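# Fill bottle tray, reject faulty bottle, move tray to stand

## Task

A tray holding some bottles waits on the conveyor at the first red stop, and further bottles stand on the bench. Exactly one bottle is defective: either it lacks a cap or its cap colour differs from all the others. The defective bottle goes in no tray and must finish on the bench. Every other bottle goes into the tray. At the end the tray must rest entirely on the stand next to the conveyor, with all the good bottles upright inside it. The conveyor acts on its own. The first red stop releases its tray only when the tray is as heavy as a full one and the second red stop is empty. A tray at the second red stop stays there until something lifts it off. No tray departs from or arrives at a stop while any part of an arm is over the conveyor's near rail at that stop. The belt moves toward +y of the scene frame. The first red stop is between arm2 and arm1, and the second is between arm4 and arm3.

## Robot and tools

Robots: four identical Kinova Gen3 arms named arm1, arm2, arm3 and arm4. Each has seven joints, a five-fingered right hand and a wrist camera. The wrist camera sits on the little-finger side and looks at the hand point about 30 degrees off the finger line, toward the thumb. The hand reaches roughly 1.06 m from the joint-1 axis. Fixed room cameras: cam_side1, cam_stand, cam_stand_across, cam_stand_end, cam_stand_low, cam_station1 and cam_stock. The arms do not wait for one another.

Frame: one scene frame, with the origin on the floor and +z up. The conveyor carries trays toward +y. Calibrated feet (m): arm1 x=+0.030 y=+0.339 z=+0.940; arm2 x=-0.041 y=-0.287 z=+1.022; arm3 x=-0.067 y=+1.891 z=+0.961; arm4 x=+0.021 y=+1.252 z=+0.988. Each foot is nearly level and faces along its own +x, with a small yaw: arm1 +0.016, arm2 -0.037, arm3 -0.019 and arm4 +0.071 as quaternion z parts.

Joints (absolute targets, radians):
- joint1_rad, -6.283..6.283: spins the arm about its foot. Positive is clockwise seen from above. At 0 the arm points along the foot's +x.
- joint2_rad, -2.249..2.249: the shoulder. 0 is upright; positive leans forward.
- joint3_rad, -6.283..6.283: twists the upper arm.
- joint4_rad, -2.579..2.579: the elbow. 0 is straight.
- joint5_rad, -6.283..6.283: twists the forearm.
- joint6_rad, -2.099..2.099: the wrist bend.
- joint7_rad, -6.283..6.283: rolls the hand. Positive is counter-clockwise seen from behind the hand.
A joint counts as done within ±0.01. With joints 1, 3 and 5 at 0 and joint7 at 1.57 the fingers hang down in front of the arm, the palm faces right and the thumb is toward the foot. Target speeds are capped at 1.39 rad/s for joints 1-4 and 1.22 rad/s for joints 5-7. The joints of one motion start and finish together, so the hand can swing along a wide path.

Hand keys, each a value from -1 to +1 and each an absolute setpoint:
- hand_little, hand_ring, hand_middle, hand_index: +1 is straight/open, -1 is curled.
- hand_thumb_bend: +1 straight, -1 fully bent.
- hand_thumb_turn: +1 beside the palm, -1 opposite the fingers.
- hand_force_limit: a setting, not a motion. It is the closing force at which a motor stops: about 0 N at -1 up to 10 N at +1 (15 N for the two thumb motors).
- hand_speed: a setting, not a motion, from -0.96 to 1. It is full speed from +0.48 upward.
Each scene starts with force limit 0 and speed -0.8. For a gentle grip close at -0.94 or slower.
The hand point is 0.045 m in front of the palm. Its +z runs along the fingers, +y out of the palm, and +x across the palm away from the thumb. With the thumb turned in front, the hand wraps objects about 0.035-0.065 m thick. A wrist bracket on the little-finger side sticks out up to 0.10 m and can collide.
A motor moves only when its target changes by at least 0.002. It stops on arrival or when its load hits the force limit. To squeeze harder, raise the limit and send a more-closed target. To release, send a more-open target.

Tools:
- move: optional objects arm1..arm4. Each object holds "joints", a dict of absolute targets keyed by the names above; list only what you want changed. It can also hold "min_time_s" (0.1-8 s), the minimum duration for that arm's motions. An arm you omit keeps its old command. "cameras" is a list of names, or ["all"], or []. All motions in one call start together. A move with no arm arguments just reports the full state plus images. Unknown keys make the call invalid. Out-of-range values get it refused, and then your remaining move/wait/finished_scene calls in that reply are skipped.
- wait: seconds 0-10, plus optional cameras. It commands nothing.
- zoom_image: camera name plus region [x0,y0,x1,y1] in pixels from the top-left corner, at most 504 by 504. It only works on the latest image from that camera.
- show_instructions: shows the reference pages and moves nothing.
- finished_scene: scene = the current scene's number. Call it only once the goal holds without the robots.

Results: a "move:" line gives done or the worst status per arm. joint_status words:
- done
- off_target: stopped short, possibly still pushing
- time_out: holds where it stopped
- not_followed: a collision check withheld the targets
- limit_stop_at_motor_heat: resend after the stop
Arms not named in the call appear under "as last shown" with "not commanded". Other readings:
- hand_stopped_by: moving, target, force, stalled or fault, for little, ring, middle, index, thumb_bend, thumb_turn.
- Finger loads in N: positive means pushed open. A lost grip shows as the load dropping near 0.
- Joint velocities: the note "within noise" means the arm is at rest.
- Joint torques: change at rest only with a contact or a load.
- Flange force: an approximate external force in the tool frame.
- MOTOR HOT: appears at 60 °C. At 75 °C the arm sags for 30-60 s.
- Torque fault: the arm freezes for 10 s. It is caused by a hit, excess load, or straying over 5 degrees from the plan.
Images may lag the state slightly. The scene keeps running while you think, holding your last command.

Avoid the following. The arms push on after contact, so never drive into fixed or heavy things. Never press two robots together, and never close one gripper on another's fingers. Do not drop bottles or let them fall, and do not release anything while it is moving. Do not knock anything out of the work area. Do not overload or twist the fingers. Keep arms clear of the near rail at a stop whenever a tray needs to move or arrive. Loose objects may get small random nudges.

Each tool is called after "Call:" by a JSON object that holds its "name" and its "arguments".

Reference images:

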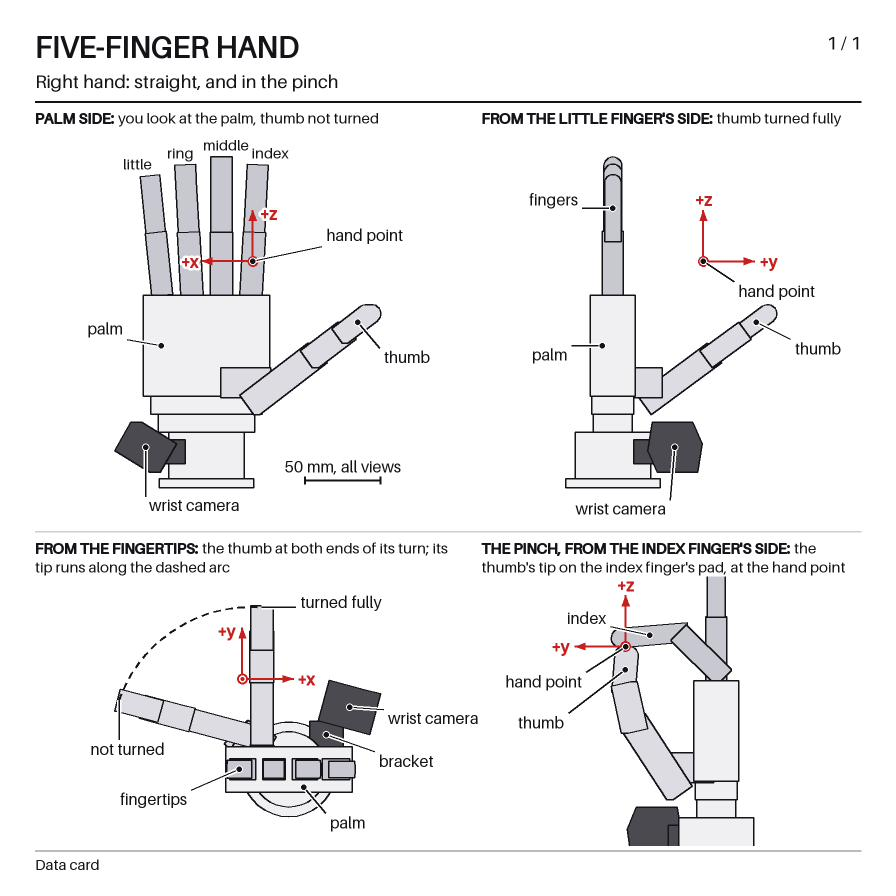

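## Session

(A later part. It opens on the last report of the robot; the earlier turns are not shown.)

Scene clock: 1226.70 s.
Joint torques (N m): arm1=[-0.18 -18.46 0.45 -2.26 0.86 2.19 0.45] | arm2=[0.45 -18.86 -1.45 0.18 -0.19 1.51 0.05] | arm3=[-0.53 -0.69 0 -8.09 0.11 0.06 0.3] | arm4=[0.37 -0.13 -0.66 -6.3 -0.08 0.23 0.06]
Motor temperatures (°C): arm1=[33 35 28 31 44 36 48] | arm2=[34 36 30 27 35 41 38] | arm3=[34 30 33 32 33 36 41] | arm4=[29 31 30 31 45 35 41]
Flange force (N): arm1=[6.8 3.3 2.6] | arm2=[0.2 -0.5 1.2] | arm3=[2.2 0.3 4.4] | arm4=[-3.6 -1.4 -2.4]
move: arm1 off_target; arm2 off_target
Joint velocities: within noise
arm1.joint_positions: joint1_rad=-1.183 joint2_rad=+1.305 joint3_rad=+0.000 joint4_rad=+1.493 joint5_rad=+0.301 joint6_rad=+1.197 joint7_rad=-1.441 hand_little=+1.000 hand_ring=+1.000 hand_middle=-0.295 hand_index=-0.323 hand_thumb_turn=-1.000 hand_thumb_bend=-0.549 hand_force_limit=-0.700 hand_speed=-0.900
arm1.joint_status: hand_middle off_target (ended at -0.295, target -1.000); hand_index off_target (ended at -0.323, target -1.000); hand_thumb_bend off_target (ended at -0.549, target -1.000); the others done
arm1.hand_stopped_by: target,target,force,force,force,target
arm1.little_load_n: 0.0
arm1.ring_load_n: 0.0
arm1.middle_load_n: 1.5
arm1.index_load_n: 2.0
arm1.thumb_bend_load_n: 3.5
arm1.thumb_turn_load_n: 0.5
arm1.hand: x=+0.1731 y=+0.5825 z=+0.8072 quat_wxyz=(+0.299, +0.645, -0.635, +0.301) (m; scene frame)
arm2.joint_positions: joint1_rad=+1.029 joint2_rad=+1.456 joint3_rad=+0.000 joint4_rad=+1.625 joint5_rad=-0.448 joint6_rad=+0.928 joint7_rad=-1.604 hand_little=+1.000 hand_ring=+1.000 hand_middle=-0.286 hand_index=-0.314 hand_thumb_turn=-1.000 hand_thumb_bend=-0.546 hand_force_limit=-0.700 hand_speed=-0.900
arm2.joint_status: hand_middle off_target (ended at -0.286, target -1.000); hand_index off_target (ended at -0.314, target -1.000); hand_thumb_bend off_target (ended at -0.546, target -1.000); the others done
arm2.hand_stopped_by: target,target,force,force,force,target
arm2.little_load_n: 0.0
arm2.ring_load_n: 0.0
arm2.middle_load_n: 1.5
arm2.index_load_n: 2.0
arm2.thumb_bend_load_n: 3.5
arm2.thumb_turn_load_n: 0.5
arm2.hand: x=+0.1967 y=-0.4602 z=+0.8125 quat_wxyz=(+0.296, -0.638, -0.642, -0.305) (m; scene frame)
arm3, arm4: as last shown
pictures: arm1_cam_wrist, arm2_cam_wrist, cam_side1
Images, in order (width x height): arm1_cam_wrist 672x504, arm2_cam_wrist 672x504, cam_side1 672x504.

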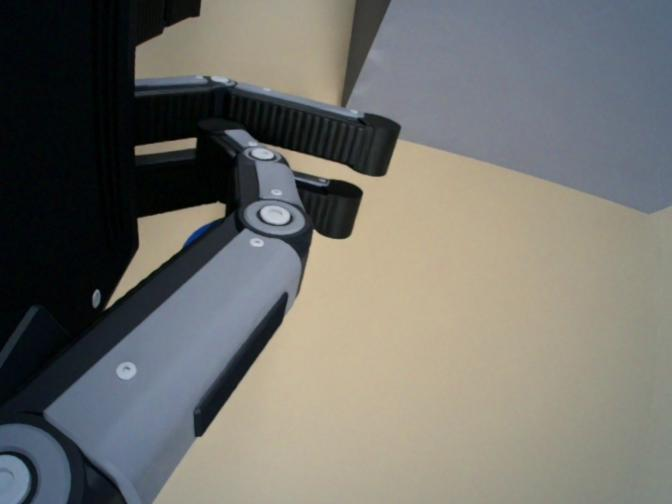

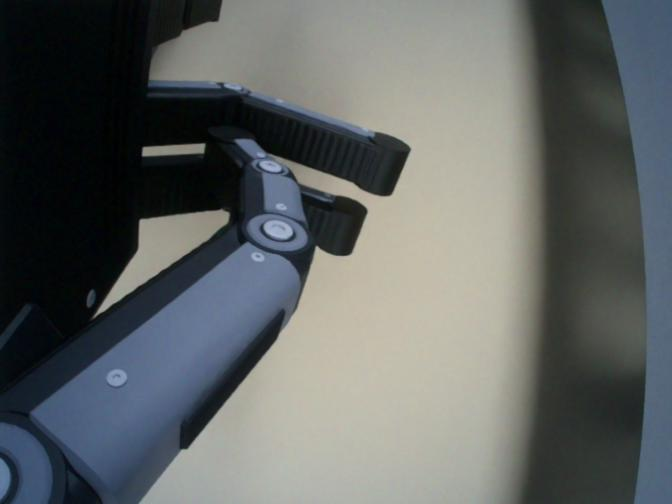

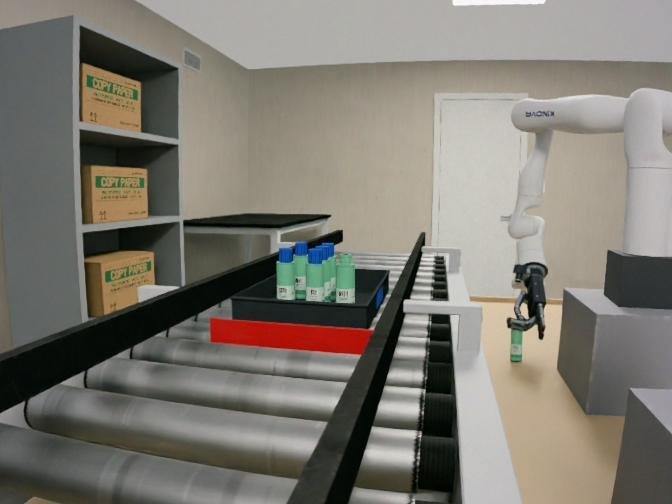

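Call:
{"name": "move", "arguments": {"arm1": {"joints":{"hand_speed":-0.6,"hand_index":0.32,"hand_middle":0.32,"hand_thumb_bend":0.6}}, "arm2": {"joints":{"hand_speed":-0.6,"hand_index":0.32,"hand_middle":0.32,"hand_thumb_bend":0.6}}, "cameras": ["arm1_cam_wrist","arm2_cam_wrist"]}}

Call:
{"name": "move", "arguments": {"arm1": {"joints":{"joint2_rad":1.373,"joint4_rad":1.4465,"joint6_rad":1.1765}, "min_time_s":2}, "arm2": {"joints":{"joint2_rad":1.5326,"joint4_rad":1.5553,"joint6_rad":0.921}, "min_time_s":2}, "cameras": ["arm1_cam_wrist","arm2_cam_wrist","cam_side1"]}}

Call:
{"name": "zoom_image", "arguments": {"camera": "cam_side1", "region": [480, 260, 600, 380]}}

Scene clock: 1267.53 s.
Joint torques (N m): arm1=[-0.1 -18.41 0.43 -2.39 0.82 2.17 0.41] | arm2=[0.46 -18.93 -1.47 0.12 -0.2 1.5 0.04] | arm3=[-0.52 -0.73 -0.04 -8.06 0.07 0.02 0.28] | arm4=[0.28 -0.2 -0.78 -6.3 -0.12 0.18 0.1]
Motor temperatures (°C): arm1=[33 35 28 31 44 36 48] | arm2=[34 36 30 27 35 41 38] | arm3=[34 30 33 31 33 36 41] | arm4=[29 31 30 31 45 35 41]
Flange force (N): arm1=[7.3 3.5 2.7] | arm2=[0.2 -0.6 1.3] | arm3=[2.0 0.0 4.1] | arm4=[-3.7 -1.6 -2.6]
move: arm1 done; arm2 done
Joint velocities: within noise
arm1.joint_positions: joint1_rad=-1.183 joint2_rad=+1.305 joint3_rad=+0.000 joint4_rad=+1.493 joint5_rad=+0.301 joint6_rad=+1.197 joint7_rad=-1.441 hand_little=+1.000 hand_ring=+1.000 hand_middle=+0.320 hand_index=+0.320 hand_thumb_turn=-1.000 hand_thumb_bend=+0.600 hand_force_limit=-0.700 hand_speed=-0.600
arm1.joint_status: all done
arm1.hand_stopped_by: target,target,target,target,target,target
arm1.little_load_n: 0.0
arm1.ring_load_n: 0.5
arm1.middle_load_n: 0.0
arm1.index_load_n: 0.5
arm1.thumb_bend_load_n: 0.0
arm1.thumb_turn_load_n: 0.0
arm1.hand: x=+0.1730 y=+0.5825 z=+0.8072 quat_wxyz=(+0.299, +0.645, -0.635, +0.301) (m; scene frame)
arm2.joint_positions: joint1_rad=+1.029 joint2_rad=+1.456 joint3_rad=+0.000 joint4_rad=+1.625 joint5_rad=-0.448 joint6_rad=+0.928 joint7_rad=-1.604 hand_little=+1.000 hand_ring=+1.000 hand_middle=+0.320 hand_index=+0.320 hand_thumb_turn=-1.000 hand_thumb_bend=+0.600 hand_force_limit=-0.700 hand_speed=-0.600
arm2.joint_status: all done
arm2.hand_stopped_by: target,target,target,target,target,target
arm2.little_load_n: 0.0
arm2.ring_load_n: 0.0
arm2.middle_load_n: 0.0
arm2.index_load_n: 0.0
arm2.thumb_bend_load_n: 0.0
arm2.thumb_turn_load_n: 0.0
arm2.hand: x=+0.1967 y=-0.4602 z=+0.8125 quat_wxyz=(+0.296, -0.638, -0.642, -0.305) (m; scene frame)
arm3, arm4: as last shown
pictures: arm1_cam_wrist, arm2_cam_wrist
Images, in order (width x height): arm1_cam_wrist 672x504, arm2_cam_wrist 672x504.

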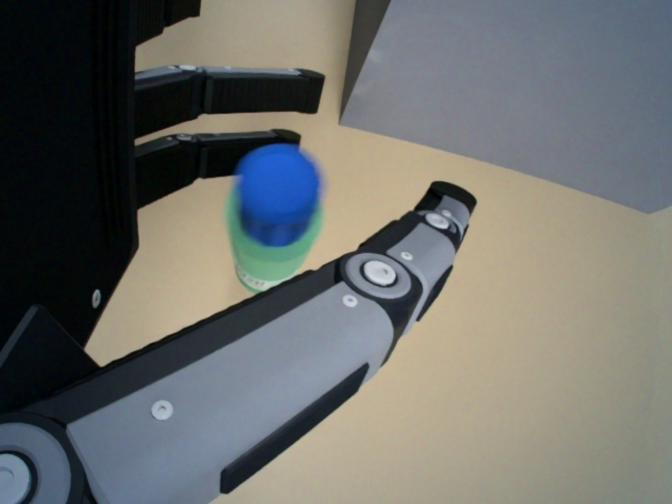

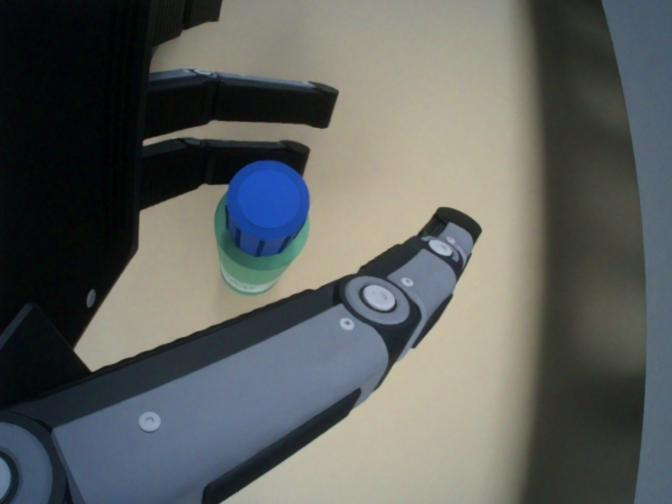

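Scene clock: 1269.83 s.
Joint torques (N m): arm1=[-0.1 -18.58 0.46 -2.14 0.84 2.18 0.46] | arm2=[0.46 -18.88 -1.39 0.28 -0.2 1.53 0.08] | arm3=[-0.51 -0.65 -0.04 -8.15 0.14 0.03 0.32] | arm4=[0.28 -0.05 -0.78 -6.22 -0.12 0.25 0.13]
Motor temperatures (°C): arm1=[33 35 28 31 44 36 48] | arm2=[34 36 30 27 35 41 38] | arm3=[34 30 33 31 33 36 41] | arm4=[29 31 30 31 45 35 41]
Flange force (N): arm1=[7.3 3.5 2.4] | arm2=[0.2 -0.4 1.2] | arm3=[2.3 0.2 4.6] | arm4=[-3.5 -1.6 -2.5]
move: arm1 done; arm2 done
Joint velocities: within noise
arm1.joint_positions: joint1_rad=-1.183 joint2_rad=+1.373 joint3_rad=+0.000 joint4_rad=+1.446 joint5_rad=+0.301 joint6_rad=+1.176 joint7_rad=-1.441 hand_little=+1.000 hand_ring=+1.000 hand_middle=+0.320 hand_index=+0.320 hand_thumb_turn=-1.000 hand_thumb_bend=+0.600 hand_force_limit=-0.700 hand_speed=-0.600
arm1.joint_status: all done
arm1.hand_stopped_by: target,target,target,target,target,target
arm1.little_load_n: 0.0
arm1.ring_load_n: 0.0
arm1.middle_load_n: 0.0
arm1.index_load_n: 0.0
arm1.thumb_bend_load_n: 0.0
arm1.thumb_turn_load_n: 0.0
arm1.hand: x=+0.1720 y=+0.5824 z=+0.7774 quat_wxyz=(+0.301, +0.647, -0.634, +0.299) (m; scene frame)
arm2.joint_positions: joint1_rad=+1.029 joint2_rad=+1.533 joint3_rad=+0.000 joint4_rad=+1.555 joint5_rad=-0.448 joint6_rad=+0.921 joint7_rad=-1.604 hand_little=+1.000 hand_ring=+1.000 hand_middle=+0.320 hand_index=+0.320 hand_thumb_turn=-1.000 hand_thumb_bend=+0.600 hand_force_limit=-0.700 hand_speed=-0.600
arm2.joint_status: all done
arm2.hand_stopped_by: target,target,target,target,target,target
arm2.little_load_n: 0.0
arm2.ring_load_n: 0.0
arm2.middle_load_n: 0.0
arm2.index_load_n: 0.0
arm2.thumb_bend_load_n: 0.0
arm2.thumb_turn_load_n: 0.0
arm2.hand: x=+0.1964 y=-0.4601 z=+0.7798 quat_wxyz=(+0.297, -0.639, -0.641, -0.304) (m; scene frame)
arm3, arm4: as last shown
arm3.middle_load_n: -0.5
pictures: arm1_cam_wrist, arm2_cam_wrist, cam_side1
Images, in order (width x height): arm1_cam_wrist 672x504, arm2_cam_wrist 672x504, cam_side1 672x504.

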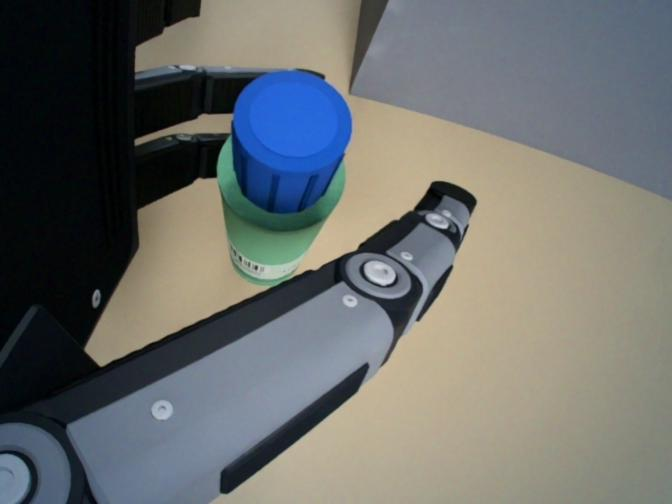

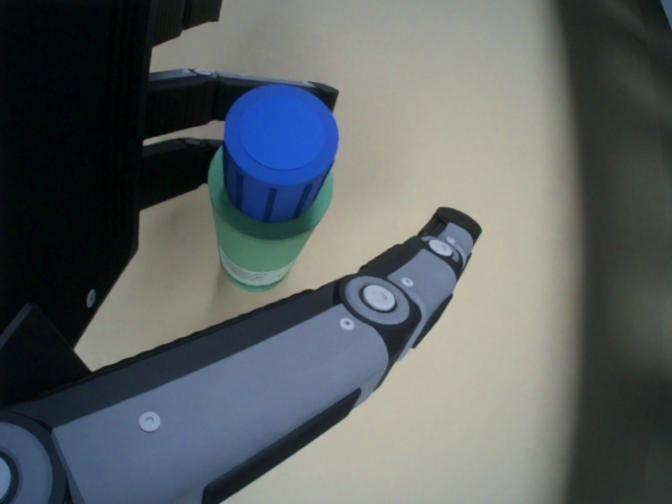

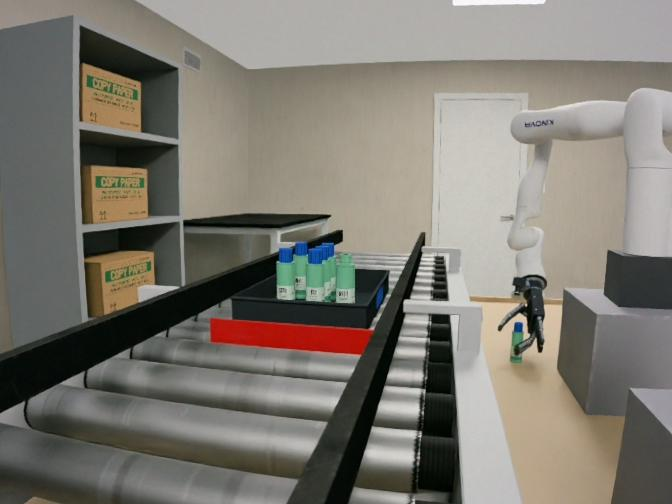

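Scaled by 4.200 from the camera's 672x504 image, which has a finer 960x720 frame.

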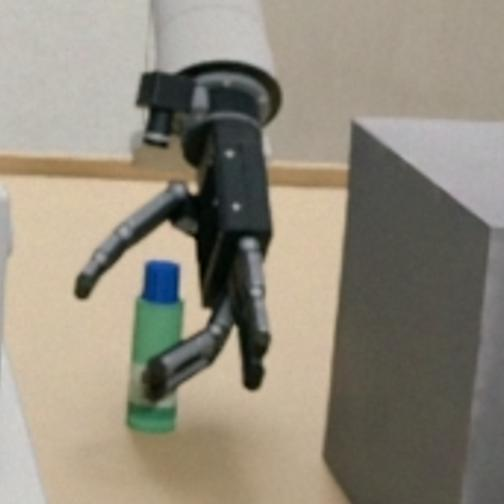

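Call:
{"name": "move", "arguments": {"arm1": {"joints":{"hand_speed":-0.88,"hand_force_limit":-0.85,"hand_thumb_bend":-0.1,"hand_index":0.1,"hand_middle":0.1}}, "arm2": {"joints":{"hand_speed":-0.88,"hand_force_limit":-0.85,"hand_thumb_bend":-0.1,"hand_index":0.1,"hand_middle":0.1}}, "cameras": ["arm1_cam_wrist","arm2_cam_wrist","cam_side1"]}}

Call:
{"name": "zoom_image", "arguments": {"camera": "cam_side1", "region": [480, 260, 600, 380]}}

Scene clock: 1289.27 s.
Joint torques (N m): arm1=[-0.07 -18.62 0.45 -2.06 0.85 2.19 0.45] | arm2=[0.46 -18.91 -1.43 0.23 -0.18 1.53 0.02] | arm3=[-0.58 -0.75 0 -8.12 0.09 0.02 0.27] | arm4=[0.34 -0.14 -0.71 -6.24 -0.08 0.17 0.11]
Motor temperatures (°C): arm1=[33 35 28 31 44 36 48] | arm2=[34 36 30 27 35 41 38] | arm3=[34 30 33 31 33 36 41] | arm4=[29 31 30 30 45 35 41]
Flange force (N): arm1=[6.9 3.4 2.3] | arm2=[0.4 -0.6 1.2] | arm3=[2.1 0.2 4.3] | arm4=[-3.6 -1.4 -2.8]
move: arm1 done; arm2 done
Joint velocities: within noise
arm1.joint_positions: joint1_rad=-1.183 joint2_rad=+1.373 joint3_rad=+0.000 joint4_rad=+1.446 joint5_rad=+0.301 joint6_rad=+1.176 joint7_rad=-1.441 hand_little=+1.000 hand_ring=+1.000 hand_middle=+0.100 hand_index=+0.100 hand_thumb_turn=-1.000 hand_thumb_bend=-0.100 hand_force_limit=-0.850 hand_speed=-0.880
arm1.joint_status: all done
arm1.hand_stopped_by: target,target,target,target,target,target
arm1.little_load_n: 0.0
arm1.ring_load_n: 0.0
arm1.middle_load_n: 0.5
arm1.index_load_n: 0.0
arm1.thumb_bend_load_n: 0.0
arm1.thumb_turn_load_n: 0.0
arm1.hand: x=+0.1720 y=+0.5824 z=+0.7774 quat_wxyz=(+0.301, +0.647, -0.634, +0.299) (m; scene frame)
arm2.joint_positions: joint1_rad=+1.029 joint2_rad=+1.533 joint3_rad=+0.000 joint4_rad=+1.555 joint5_rad=-0.448 joint6_rad=+0.921 joint7_rad=-1.604 hand_little=+1.000 hand_ring=+1.000 hand_middle=+0.100 hand_index=+0.100 hand_thumb_turn=-1.000 hand_thumb_bend=-0.100 hand_force_limit=-0.850 hand_speed=-0.880
arm2.joint_status: all done
arm2.hand_stopped_by: target,target,target,target,target,target
arm2.little_load_n: 0.0
arm2.ring_load_n: 0.0
arm2.middle_load_n: 0.0
arm2.index_load_n: 0.0
arm2.thumb_bend_load_n: 0.0
arm2.thumb_turn_load_n: 0.0
arm2.hand: x=+0.1964 y=-0.4601 z=+0.7798 quat_wxyz=(+0.297, -0.639, -0.641, -0.304) (m; scene frame)
arm3.joint_positions: joint1_rad=+0.362 joint2_rad=-0.324 joint3_rad=-0.101 joint4_rad=+1.473 joint5_rad=-0.008 joint6_rad=+2.069 joint7_rad=-1.880 hand_little=+1.000 hand_ring=+1.000 hand_middle=+1.000 hand_index=+1.000 hand_thumb_turn=+1.000 hand_thumb_bend=+1.000 hand_force_limit=+0.000 hand_speed=-0.800
arm3.joint_status: not commanded
arm3.hand_stopped_by: target,target,target,target,target,target
arm3.little_load_n: 0.0
arm3.ring_load_n: 0.5
arm3.middle_load_n: 0.0
arm3.index_load_n: 0.0
arm3.thumb_bend_load_n: 0.0
arm3.thumb_turn_load_n: 0.0
arm3.hand: x=+0.1108 y=+1.8705 z=+1.4476 quat_wxyz=(+0.039, -0.300, -0.953, +0.013) (m; scene frame)
arm4.joint_positions: joint1_rad=+0.421 joint2_rad=-0.440 joint3_rad=-0.080 joint4_rad=+1.467 joint5_rad=+0.009 joint6_rad=+2.000 joint7_rad=-1.939 hand_little=+1.000 hand_ring=+1.000 hand_middle=+1.000 hand_index=+1.000 hand_thumb_turn=+1.000 hand_thumb_bend=+1.000 hand_force_limit=+0.000 hand_speed=-0.800
arm4.joint_status: not commanded
arm4.hand_stopped_by: target,target,target,target,target,target
arm4.little_load_n: 0.0
arm4.ring_load_n: 0.0
arm4.middle_load_n: 0.0
arm4.index_load_n: 0.0
arm4.thumb_bend_load_n: 0.0
arm4.thumb_turn_load_n: 0.0
arm4.hand: x=+0.2044 y=+1.2330 z=+1.4982 quat_wxyz=(-0.051, -0.285, -0.957, +0.011) (m; scene frame)
pictures: arm1_cam_wrist, arm2_cam_wrist, cam_side1
Images, in order (width x height): arm1_cam_wrist 672x504, arm2_cam_wrist 672x504, cam_side1 672x504.

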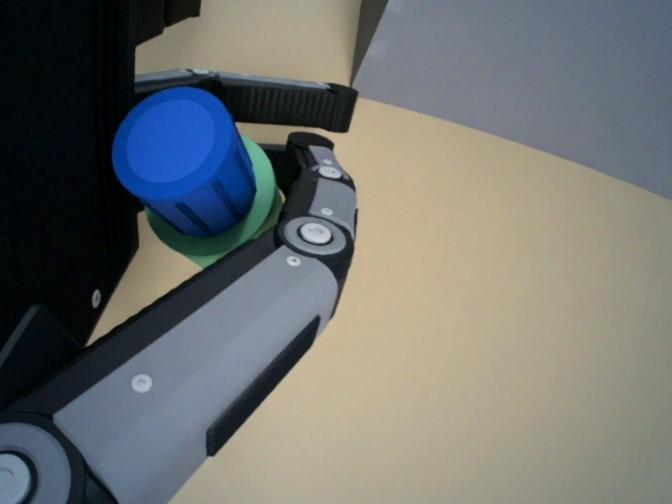

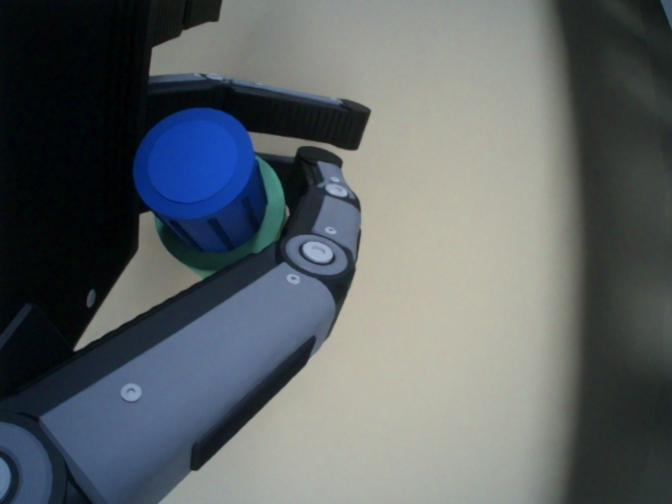

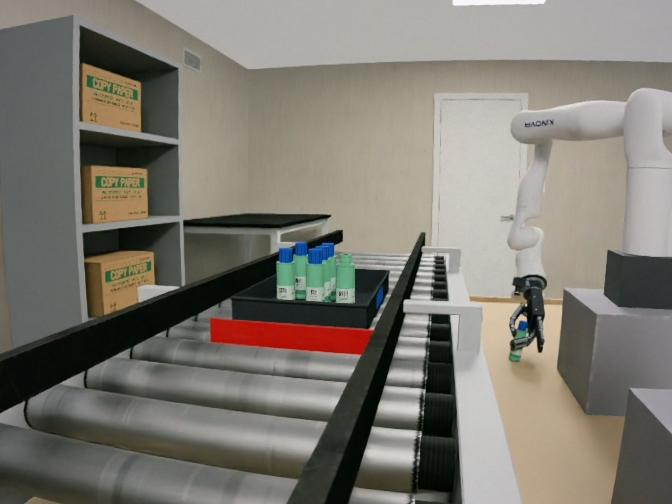

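Scaled by 4.200 from the camera's 672x504 image, which has a finer 960x720 frame.

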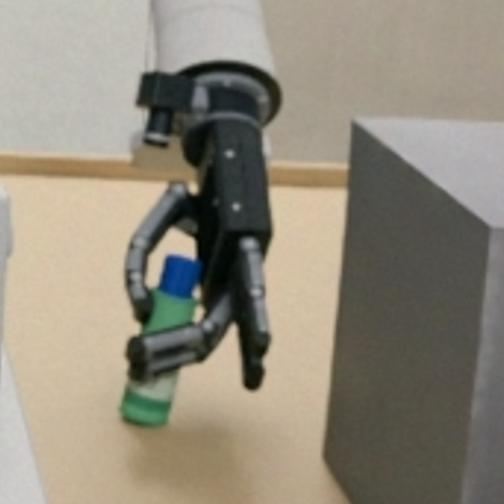

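Call:
{"name": "move", "arguments": {"arm1": {"joints":{"hand_speed":-0.88,"hand_force_limit":-0.6,"hand_index":-1,"hand_middle":-1}}, "arm2": {"joints":{"hand_speed":-0.88,"hand_force_limit":-0.6,"hand_index":-1,"hand_middle":-1}}, "cameras": []}}

Call:
{"name": "move", "arguments": {"arm1": {"joints":{"hand_force_limit":-0.5,"hand_thumb_bend":-1}}, "arm2": {"joints":{"hand_force_limit":-0.5,"hand_thumb_bend":-1}}, "cameras": ["arm1_cam_wrist","arm2_cam_wrist","cam_side1"]}}

Call:
{"name": "zoom_image", "arguments": {"camera": "cam_side1", "region": [480, 260, 600, 380]}}

Scene clock: 1302.53 s.
Joint torques (N m): arm1=[-0.03 -18.47 0.49 -2.09 0.78 2.19 0.41] | arm2=[0.44 -18.89 -1.44 0.21 -0.24 1.52 0.08] | arm3=[-0.41 -0.68 -0.04 -8.14 0.12 0.13 0.27] | arm4=[0.24 -0.09 -0.7 -6.22 -0.12 0.17 0.14]
Motor temperatures (°C): arm1=[33 35 28 31 44 36 48] | arm2=[34 36 30 27 35 41 38] | arm3=[34 30 33 31 33 36 41] | arm4=[29 31 30 30 45 35 41]
Flange force (N): arm1=[7.4 3.4 2.2] | arm2=[0.4 -0.6 1.1] | arm3=[2.1 0.1 4.8] | arm4=[-3.5 -1.3 -2.8]
move: arm1 off_target; arm2 off_target
Joint velocities: within noise
arm1.joint_positions: joint1_rad=-1.183 joint2_rad=+1.373 joint3_rad=+0.000 joint4_rad=+1.446 joint5_rad=+0.301 joint6_rad=+1.176 joint7_rad=-1.441 hand_little=+1.000 hand_ring=+1.000 hand_middle=-0.221 hand_index=-0.232 hand_thumb_turn=-1.000 hand_thumb_bend=-0.100 hand_force_limit=-0.600 hand_speed=-0.880
arm1.joint_status: hand_middle off_target (ended at -0.221, target -1.000); hand_index off_target (ended at -0.232, target -1.000); the others done
arm1.hand_stopped_by: target,target,force,force,target,target
arm1.little_load_n: 0.0
arm1.ring_load_n: 0.0
arm1.middle_load_n: 4.0
arm1.index_load_n: 4.5
arm1.thumb_bend_load_n: 0.5
arm1.thumb_turn_load_n: 0.0
arm1.hand: x=+0.1720 y=+0.5824 z=+0.7774 quat_wxyz=(+0.301, +0.647, -0.634, +0.299) (m; scene frame)
arm2.joint_positions: joint1_rad=+1.029 joint2_rad=+1.533 joint3_rad=+0.000 joint4_rad=+1.555 joint5_rad=-0.448 joint6_rad=+0.921 joint7_rad=-1.604 hand_little=+1.000 hand_ring=+1.000 hand_middle=-0.211 hand_index=-0.222 hand_thumb_turn=-1.000 hand_thumb_bend=-0.100 hand_force_limit=-0.600 hand_speed=-0.880
arm2.joint_status: hand_middle off_target (ended at -0.211, target -1.000); hand_index off_target (ended at -0.222, target -1.000); the others done
arm2.hand_stopped_by: target,target,force,force,target,target
arm2.little_load_n: 0.0
arm2.ring_load_n: 0.0
arm2.middle_load_n: 2.0
arm2.index_load_n: 2.5
arm2.thumb_bend_load_n: 0.5
arm2.thumb_turn_load_n: 0.0
arm2.hand: x=+0.1964 y=-0.4601 z=+0.7798 quat_wxyz=(+0.297, -0.639, -0.641, -0.304) (m; scene frame)
arm3, arm4: as last shown
arm3.ring_load_n: 0.0
arm4.middle_load_n: -0.5
pictures: none
No camera images: "cameras" was empty.

Scene clock: 1306.37 s.
Joint torques (N m): arm1=[-0.21 -18.51 0.5 -2.17 0.86 2.18 0.54] | arm2=[0.45 -18.88 -1.47 0.26 -0.19 1.52 0.06] | arm3=[-0.51 -0.79 0.01 -8.09 0.04 0.08 0.31] | arm4=[0.41 -0.18 -0.75 -6.27 -0.09 0.19 0.15]
Motor temperatures (°C): arm1=[33 35 28 31 44 36 48] | arm2=[34 36 30 27 35 41 38] | arm3=[34 30 33 31 33 36 41] | arm4=[29 31 30 30 45 35 41]
Flange force (N): arm1=[7.6 3.5 2.4] | arm2=[0.2 -0.5 1.1] | arm3=[1.9 0.3 4.3] | arm4=[-3.7 -1.4 -2.6]
move: arm1 off_target; arm2 off_target
Joint velocities: within noise
arm1.joint_positions: joint1_rad=-1.183 joint2_rad=+1.373 joint3_rad=+0.000 joint4_rad=+1.446 joint5_rad=+0.301 joint6_rad=+1.176 joint7_rad=-1.441 hand_little=+1.000 hand_ring=+1.000 hand_middle=-0.221 hand_index=-0.232 hand_thumb_turn=-1.000 hand_thumb_bend=-0.112 hand_force_limit=-0.500 hand_speed=-0.880
arm1.joint_status: hand_thumb_bend off_target (ended at -0.112, target -1.000); the others done
arm1.hand_stopped_by: target,target,force,force,force,target
arm1.little_load_n: 0.0
arm1.ring_load_n: 0.0
arm1.middle_load_n: 4.0
arm1.index_load_n: 4.5
arm1.thumb_bend_load_n: 4.5
arm1.thumb_turn_load_n: 0.5
arm1.hand: x=+0.1720 y=+0.5824 z=+0.7774 quat_wxyz=(+0.301, +0.647, -0.634, +0.299) (m; scene frame)
arm2.joint_positions: joint1_rad=+1.029 joint2_rad=+1.533 joint3_rad=+0.000 joint4_rad=+1.555 joint5_rad=-0.448 joint6_rad=+0.921 joint7_rad=-1.604 hand_little=+1.000 hand_ring=+1.000 hand_middle=-0.211 hand_index=-0.222 hand_thumb_turn=-1.000 hand_thumb_bend=-0.108 hand_force_limit=-0.500 hand_speed=-0.880
arm2.joint_status: hand_thumb_bend off_target (ended at -0.108, target -1.000); the others done
arm2.hand_stopped_by: target,target,force,force,force,target
arm2.little_load_n: 0.0
arm2.ring_load_n: 0.0
arm2.middle_load_n: 2.0
arm2.index_load_n: 3.0
arm2.thumb_bend_load_n: 4.0
arm2.thumb_turn_load_n: 0.5
arm2.hand: x=+0.1964 y=-0.4601 z=+0.7798 quat_wxyz=(+0.297, -0.639, -0.641, -0.304) (m; scene frame)
arm3, arm4: as last shown
arm3.thumb_bend_load_n: -0.5
arm4.middle_load_n: 0.0
pictures: arm1_cam_wrist, arm2_cam_wrist, cam_side1
Images, in order (width x height): arm1_cam_wrist 672x504, arm2_cam_wrist 672x504, cam_side1 672x504.

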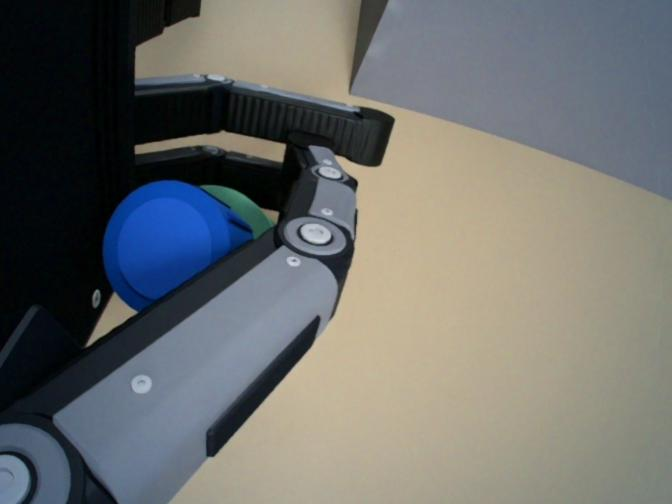

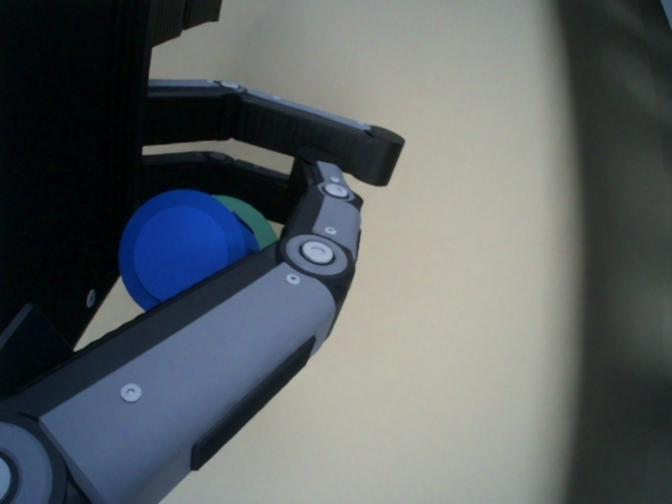

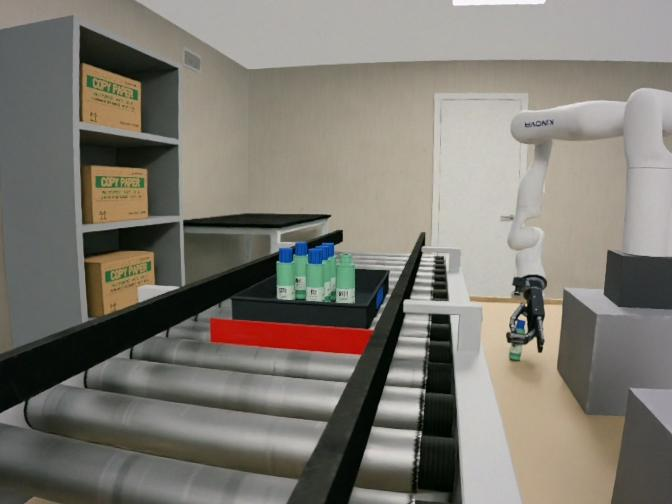

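Scaled by 4.200 from the camera's 672x504 image, which has a finer 960x720 frame.

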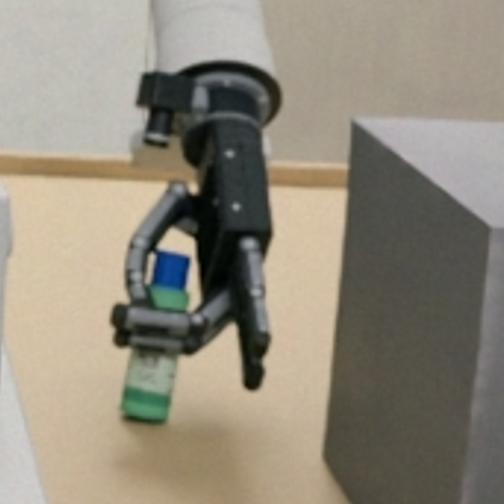

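Call:
{"name": "move", "arguments": {"arm1": {"joints":{"joint2_rad":1.305,"joint4_rad":1.493,"joint6_rad":1.197}, "min_time_s":2}, "arm2": {"joints":{"joint2_rad":1.456,"joint4_rad":1.625,"joint6_rad":0.928}, "min_time_s":2}, "cameras": ["arm1_cam_wrist","arm2_cam_wrist","cam_side1", "cam_stock"]}}

Call:
{"name": "zoom_image", "arguments": {"camera": "cam_side1", "region": [480, 260, 600, 380]}}

Call:
{"name": "zoom_image", "arguments": {"camera": "cam_stock", "region": [420, 180, 540, 270]}}

Scene clock: 1318.87 s.
Joint torques (N m): arm1=[-0.19 -18.49 0.46 -2.26 0.84 2.17 0.52] | arm2=[0.43 -18.85 -1.39 0.17 -0.18 1.51 0.05] | arm3=[-0.54 -0.64 -0.06 -8.18 0.09 0.05 0.27] | arm4=[0.24 -0.1 -0.74 -6.23 -0.11 0.23 0.12]
Motor temperatures (°C): arm1=[33 35 28 31 44 36 48] | arm2=[34 36 30 27 35 41 38] | arm3=[34 30 33 31 33 36 41] | arm4=[29 31 30 30 45 35 41]
Flange force (N): arm1=[6.8 3.3 2.6] | arm2=[0.3 -0.5 1.2] | arm3=[2.3 -0.1 4.8] | arm4=[-3.6 -1.4 -2.6]
move: arm1 done; arm2 done
Joint velocities: within noise
arm1.joint_positions: joint1_rad=-1.183 joint2_rad=+1.305 joint3_rad=+0.000 joint4_rad=+1.493 joint5_rad=+0.301 joint6_rad=+1.197 joint7_rad=-1.441 hand_little=+1.000 hand_ring=+1.000 hand_middle=-0.221 hand_index=-0.232 hand_thumb_turn=-1.000 hand_thumb_bend=-0.112 hand_force_limit=-0.500 hand_speed=-0.880
arm1.joint_status: all done
arm1.hand_stopped_by: target,target,force,force,force,target
arm1.little_load_n: 0.0
arm1.ring_load_n: 0.0
arm1.middle_load_n: 4.5
arm1.index_load_n: 4.5
arm1.thumb_bend_load_n: 4.5
arm1.thumb_turn_load_n: 0.5
arm1.hand: x=+0.1730 y=+0.5825 z=+0.8072 quat_wxyz=(+0.299, +0.645, -0.635, +0.301) (m; scene frame)
arm2.joint_positions: joint1_rad=+1.029 joint2_rad=+1.456 joint3_rad=+0.000 joint4_rad=+1.625 joint5_rad=-0.448 joint6_rad=+0.928 joint7_rad=-1.604 hand_little=+1.000 hand_ring=+1.000 hand_middle=-0.211 hand_index=-0.222 hand_thumb_turn=-1.000 hand_thumb_bend=-0.108 hand_force_limit=-0.500 hand_speed=-0.880
arm2.joint_status: all done
arm2.hand_stopped_by: target,target,force,force,force,target
arm2.little_load_n: 0.0
arm2.ring_load_n: 0.0
arm2.middle_load_n: 2.0
arm2.index_load_n: 2.5
arm2.thumb_bend_load_n: 4.0
arm2.thumb_turn_load_n: 0.5
arm2.hand: x=+0.1965 y=-0.4598 z=+0.8124 quat_wxyz=(+0.296, -0.638, -0.642, -0.305) (m; scene frame)
arm3, arm4: as last shown
arm3.thumb_bend_load_n: 0.0
arm3.thumb_turn_load_n: -0.5
pictures: arm1_cam_wrist, arm2_cam_wrist, cam_side1, cam_stock
Images, in order (width x height): arm1_cam_wrist 672x504, arm2_cam_wrist 672x504, cam_side1 672x504, cam_stock 672x504.

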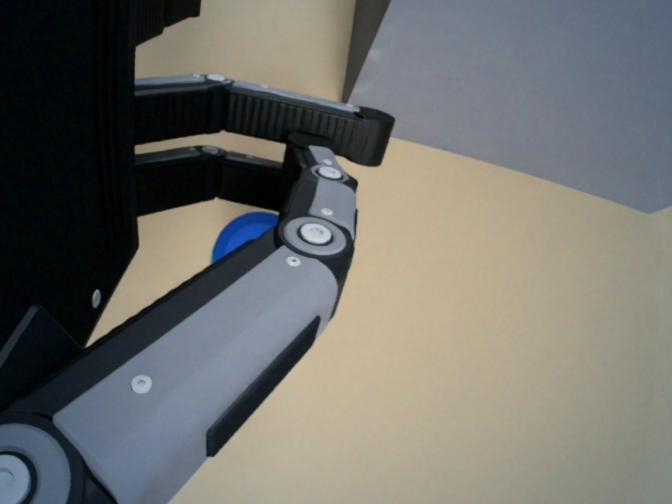

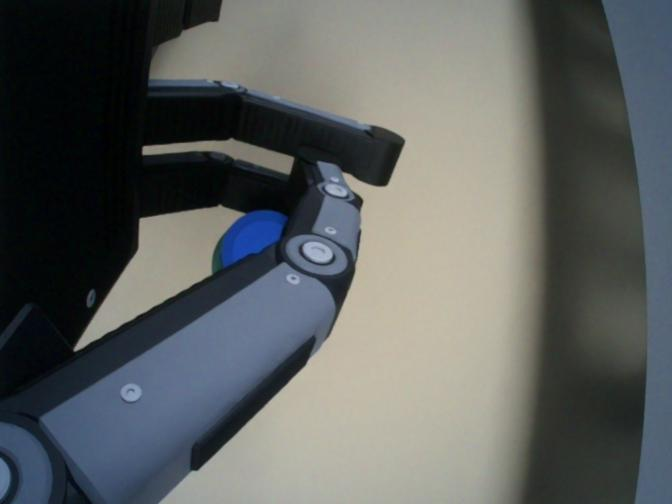

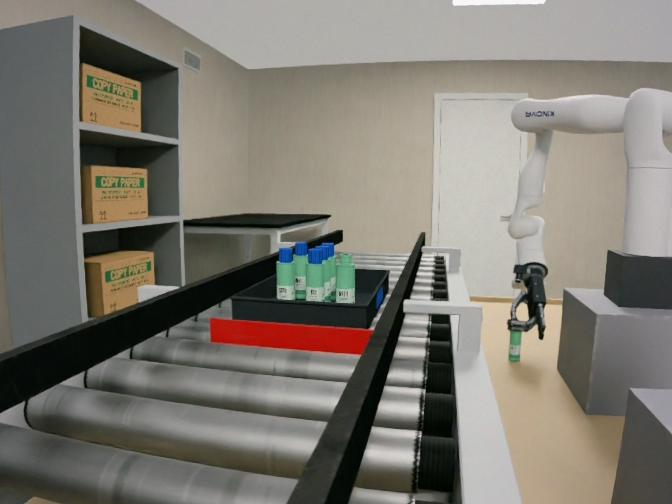

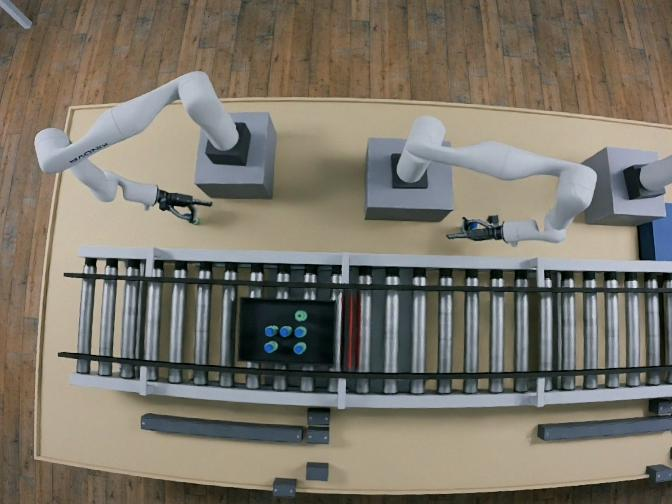

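Scaled by 4.200 from the camera's 672x504 image, which has a finer 960x720 frame.

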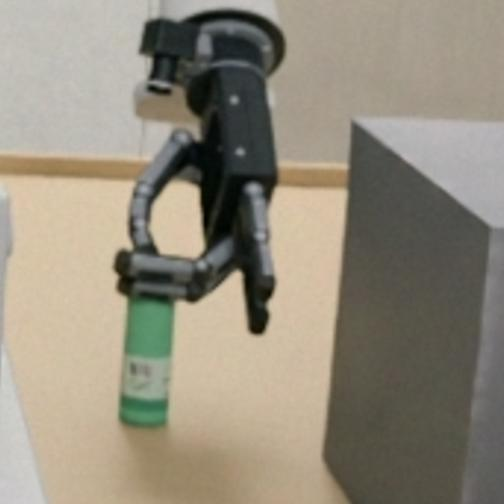

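Scaled by 4.200 from the camera's 672x504 image, which has a finer 960x720 frame.

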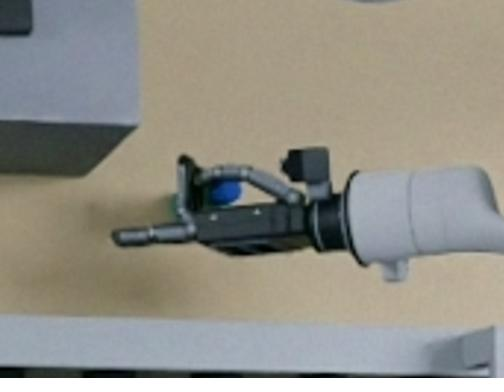

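Call:
{"name": "move", "arguments": {"arm1": {"joints":{"hand_speed":-0.6,"hand_index":1,"hand_middle":1,"hand_thumb_bend":1}}, "arm2": {"joints":{"hand_speed":-0.6,"hand_index":1,"hand_middle":1,"hand_thumb_bend":1}}, "cameras": []}}

Call:
{"name": "move", "arguments": {"arm1": {"joints":{"joint1_rad":-1.187,"joint2_rad":1.2606,"joint4_rad":1.192,"joint5_rad":0.2672,"joint6_rad":1.5315,"joint7_rad":-1.349}, "min_time_s":2}, "arm2": {"joints":{"joint1_rad":1.156,"joint2_rad":1.325,"joint4_rad":1.500,"joint5_rad":-0.2813,"joint6_rad":1.174,"joint7_rad":-1.684}, "min_time_s":2}, "cameras": ["arm1_cam_wrist","arm2_cam_wrist"]}}

Scene clock: 1422.50 s.
Joint torques (N m): arm1=[-0.24 -18.38 0.34 -2.28 0.86 2.19 0.42] | arm2=[0.44 -18.83 -1.48 0.23 -0.21 1.52 0.03] | arm3=[-0.58 -0.66 -0.08 -8.08 0.08 0.04 0.3] | arm4=[0.32 -0.17 -0.76 -6.23 -0.06 0.2 0.15]
Motor temperatures (°C): arm1=[33 36 28 31 44 36 48] | arm2=[34 36 30 27 35 41 38] | arm3=[34 30 33 31 33 36 41] | arm4=[29 31 30 30 45 35 41]
Flange force (N): arm1=[7.1 3.1 2.6] | arm2=[0.0 -0.6 1.1] | arm3=[2.2 0.0 4.3] | arm4=[-3.7 -1.4 -2.7]
move: arm1 done; arm2 done
Joint velocities: within noise
arm1.joint_positions: joint1_rad=-1.183 joint2_rad=+1.305 joint3_rad=+0.000 joint4_rad=+1.493 joint5_rad=+0.301 joint6_rad=+1.197 joint7_rad=-1.441 hand_little=+1.000 hand_ring=+1.000 hand_middle=+1.000 hand_index=+1.000 hand_thumb_turn=-1.000 hand_thumb_bend=+1.000 hand_force_limit=-0.500 hand_speed=-0.600
arm1.joint_status: all done
arm1.hand_stopped_by: target,target,target,target,target,target
arm1.little_load_n: 0.0
arm1.ring_load_n: 0.0
arm1.middle_load_n: 0.0
arm1.index_load_n: 0.0
arm1.thumb_bend_load_n: 0.0
arm1.thumb_turn_load_n: 0.0
arm1.hand: x=+0.1730 y=+0.5825 z=+0.8072 quat_wxyz=(+0.299, +0.645, -0.635, +0.301) (m; scene frame)
arm2.joint_positions: joint1_rad=+1.029 joint2_rad=+1.456 joint3_rad=+0.000 joint4_rad=+1.625 joint5_rad=-0.448 joint6_rad=+0.928 joint7_rad=-1.604 hand_little=+1.000 hand_ring=+1.000 hand_middle=+1.000 hand_index=+1.000 hand_thumb_turn=-1.000 hand_thumb_bend=+1.000 hand_force_limit=-0.500 hand_speed=-0.600
arm2.joint_status: all done
arm2.hand_stopped_by: target,target,target,target,target,target
arm2.little_load_n: 0.0
arm2.ring_load_n: 0.0
arm2.middle_load_n: 0.0
arm2.index_load_n: 0.0
arm2.thumb_bend_load_n: 0.0
arm2.thumb_turn_load_n: 0.5
arm2.hand: x=+0.1965 y=-0.4598 z=+0.8124 quat_wxyz=(+0.296, -0.638, -0.642, -0.305) (m; scene frame)
arm3, arm4: as last shown
pictures: none
No camera images: "cameras" was empty.

Scene clock: 1424.80 s.
Joint torques (N m): arm1=[-0.07 -20.54 0.3 -4.6 1.02 2.14 0.44] | arm2=[0.41 -20.35 -1.2 -1.67 -0.34 1.52 0.02] | arm3=[-0.49 -0.72 -0.02 -8.17 0.03 0 0.28] | arm4=[0.26 -0.12 -0.71 -6.31 -0.07 0.2 0.12]
Motor temperatures (°C): arm1=[33 36 28 31 44 36 48] | arm2=[34 36 30 27 35 41 38] | arm3=[34 30 33 31 33 36 41] | arm4=[29 31 30 30 45 35 41]
Flange force (N): arm1=[7.3 4.0 4.4] | arm2=[0.0 -0.3 1.6] | arm3=[2.2 0.0 4.5] | arm4=[-3.5 -1.3 -2.4]
move: arm1 done; arm2 done
Joint velocities: within noise
arm1.joint_positions: joint1_rad=-1.187 joint2_rad=+1.261 joint3_rad=+0.000 joint4_rad=+1.192 joint5_rad=+0.267 joint6_rad=+1.532 joint7_rad=-1.349 hand_little=+1.000 hand_ring=+1.000 hand_middle=+1.000 hand_index=+1.000 hand_thumb_turn=-1.000 hand_thumb_bend=+1.000 hand_force_limit=-0.500 hand_speed=-0.600
arm1.joint_status: all done
arm1.hand_stopped_by: target,target,target,target,target,target
arm1.little_load_n: 0.0
arm1.ring_load_n: 0.0
arm1.middle_load_n: 0.0
arm1.index_load_n: 0.0
arm1.thumb_bend_load_n: 0.0
arm1.thumb_turn_load_n: 0.5
arm1.hand: x=+0.1991 y=+0.6674 z=+0.8781 quat_wxyz=(+0.302, +0.641, -0.639, +0.299) (m; scene frame)
arm2.joint_positions: joint1_rad=+1.156 joint2_rad=+1.325 joint3_rad=+0.000 joint4_rad=+1.500 joint5_rad=-0.281 joint6_rad=+1.174 joint7_rad=-1.684 hand_little=+1.000 hand_ring=+1.000 hand_middle=+1.000 hand_index=+1.000 hand_thumb_turn=-1.000 hand_thumb_bend=+1.000 hand_force_limit=-0.500 hand_speed=-0.600
arm2.joint_status: all done
arm2.hand_stopped_by: target,target,target,target,target,target
arm2.little_load_n: 0.0
arm2.ring_load_n: 0.0
arm2.middle_load_n: 0.0
arm2.index_load_n: 0.0
arm2.thumb_bend_load_n: 0.0
arm2.thumb_turn_load_n: 0.0
arm2.hand: x=+0.1661 y=-0.5445 z=+0.8805 quat_wxyz=(+0.296, -0.639, -0.642, -0.304) (m; scene frame)
arm3, arm4: as last shown
arm3.thumb_turn_load_n: 0.0
pictures: arm1_cam_wrist, arm2_cam_wrist
Images, in order (width x height): arm1_cam_wrist 672x504, arm2_cam_wrist 672x504.

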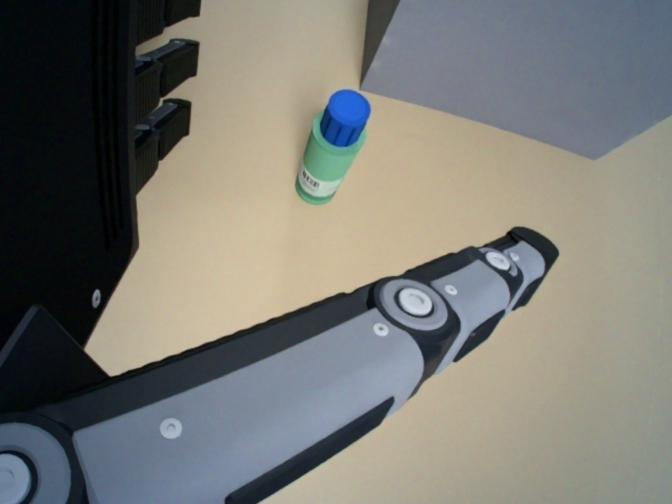

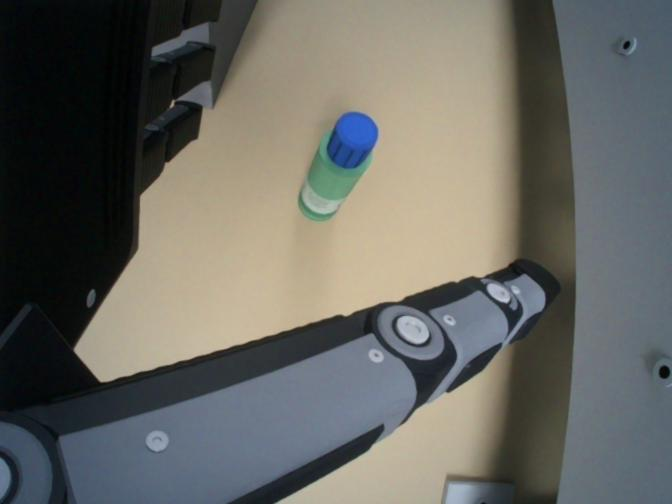

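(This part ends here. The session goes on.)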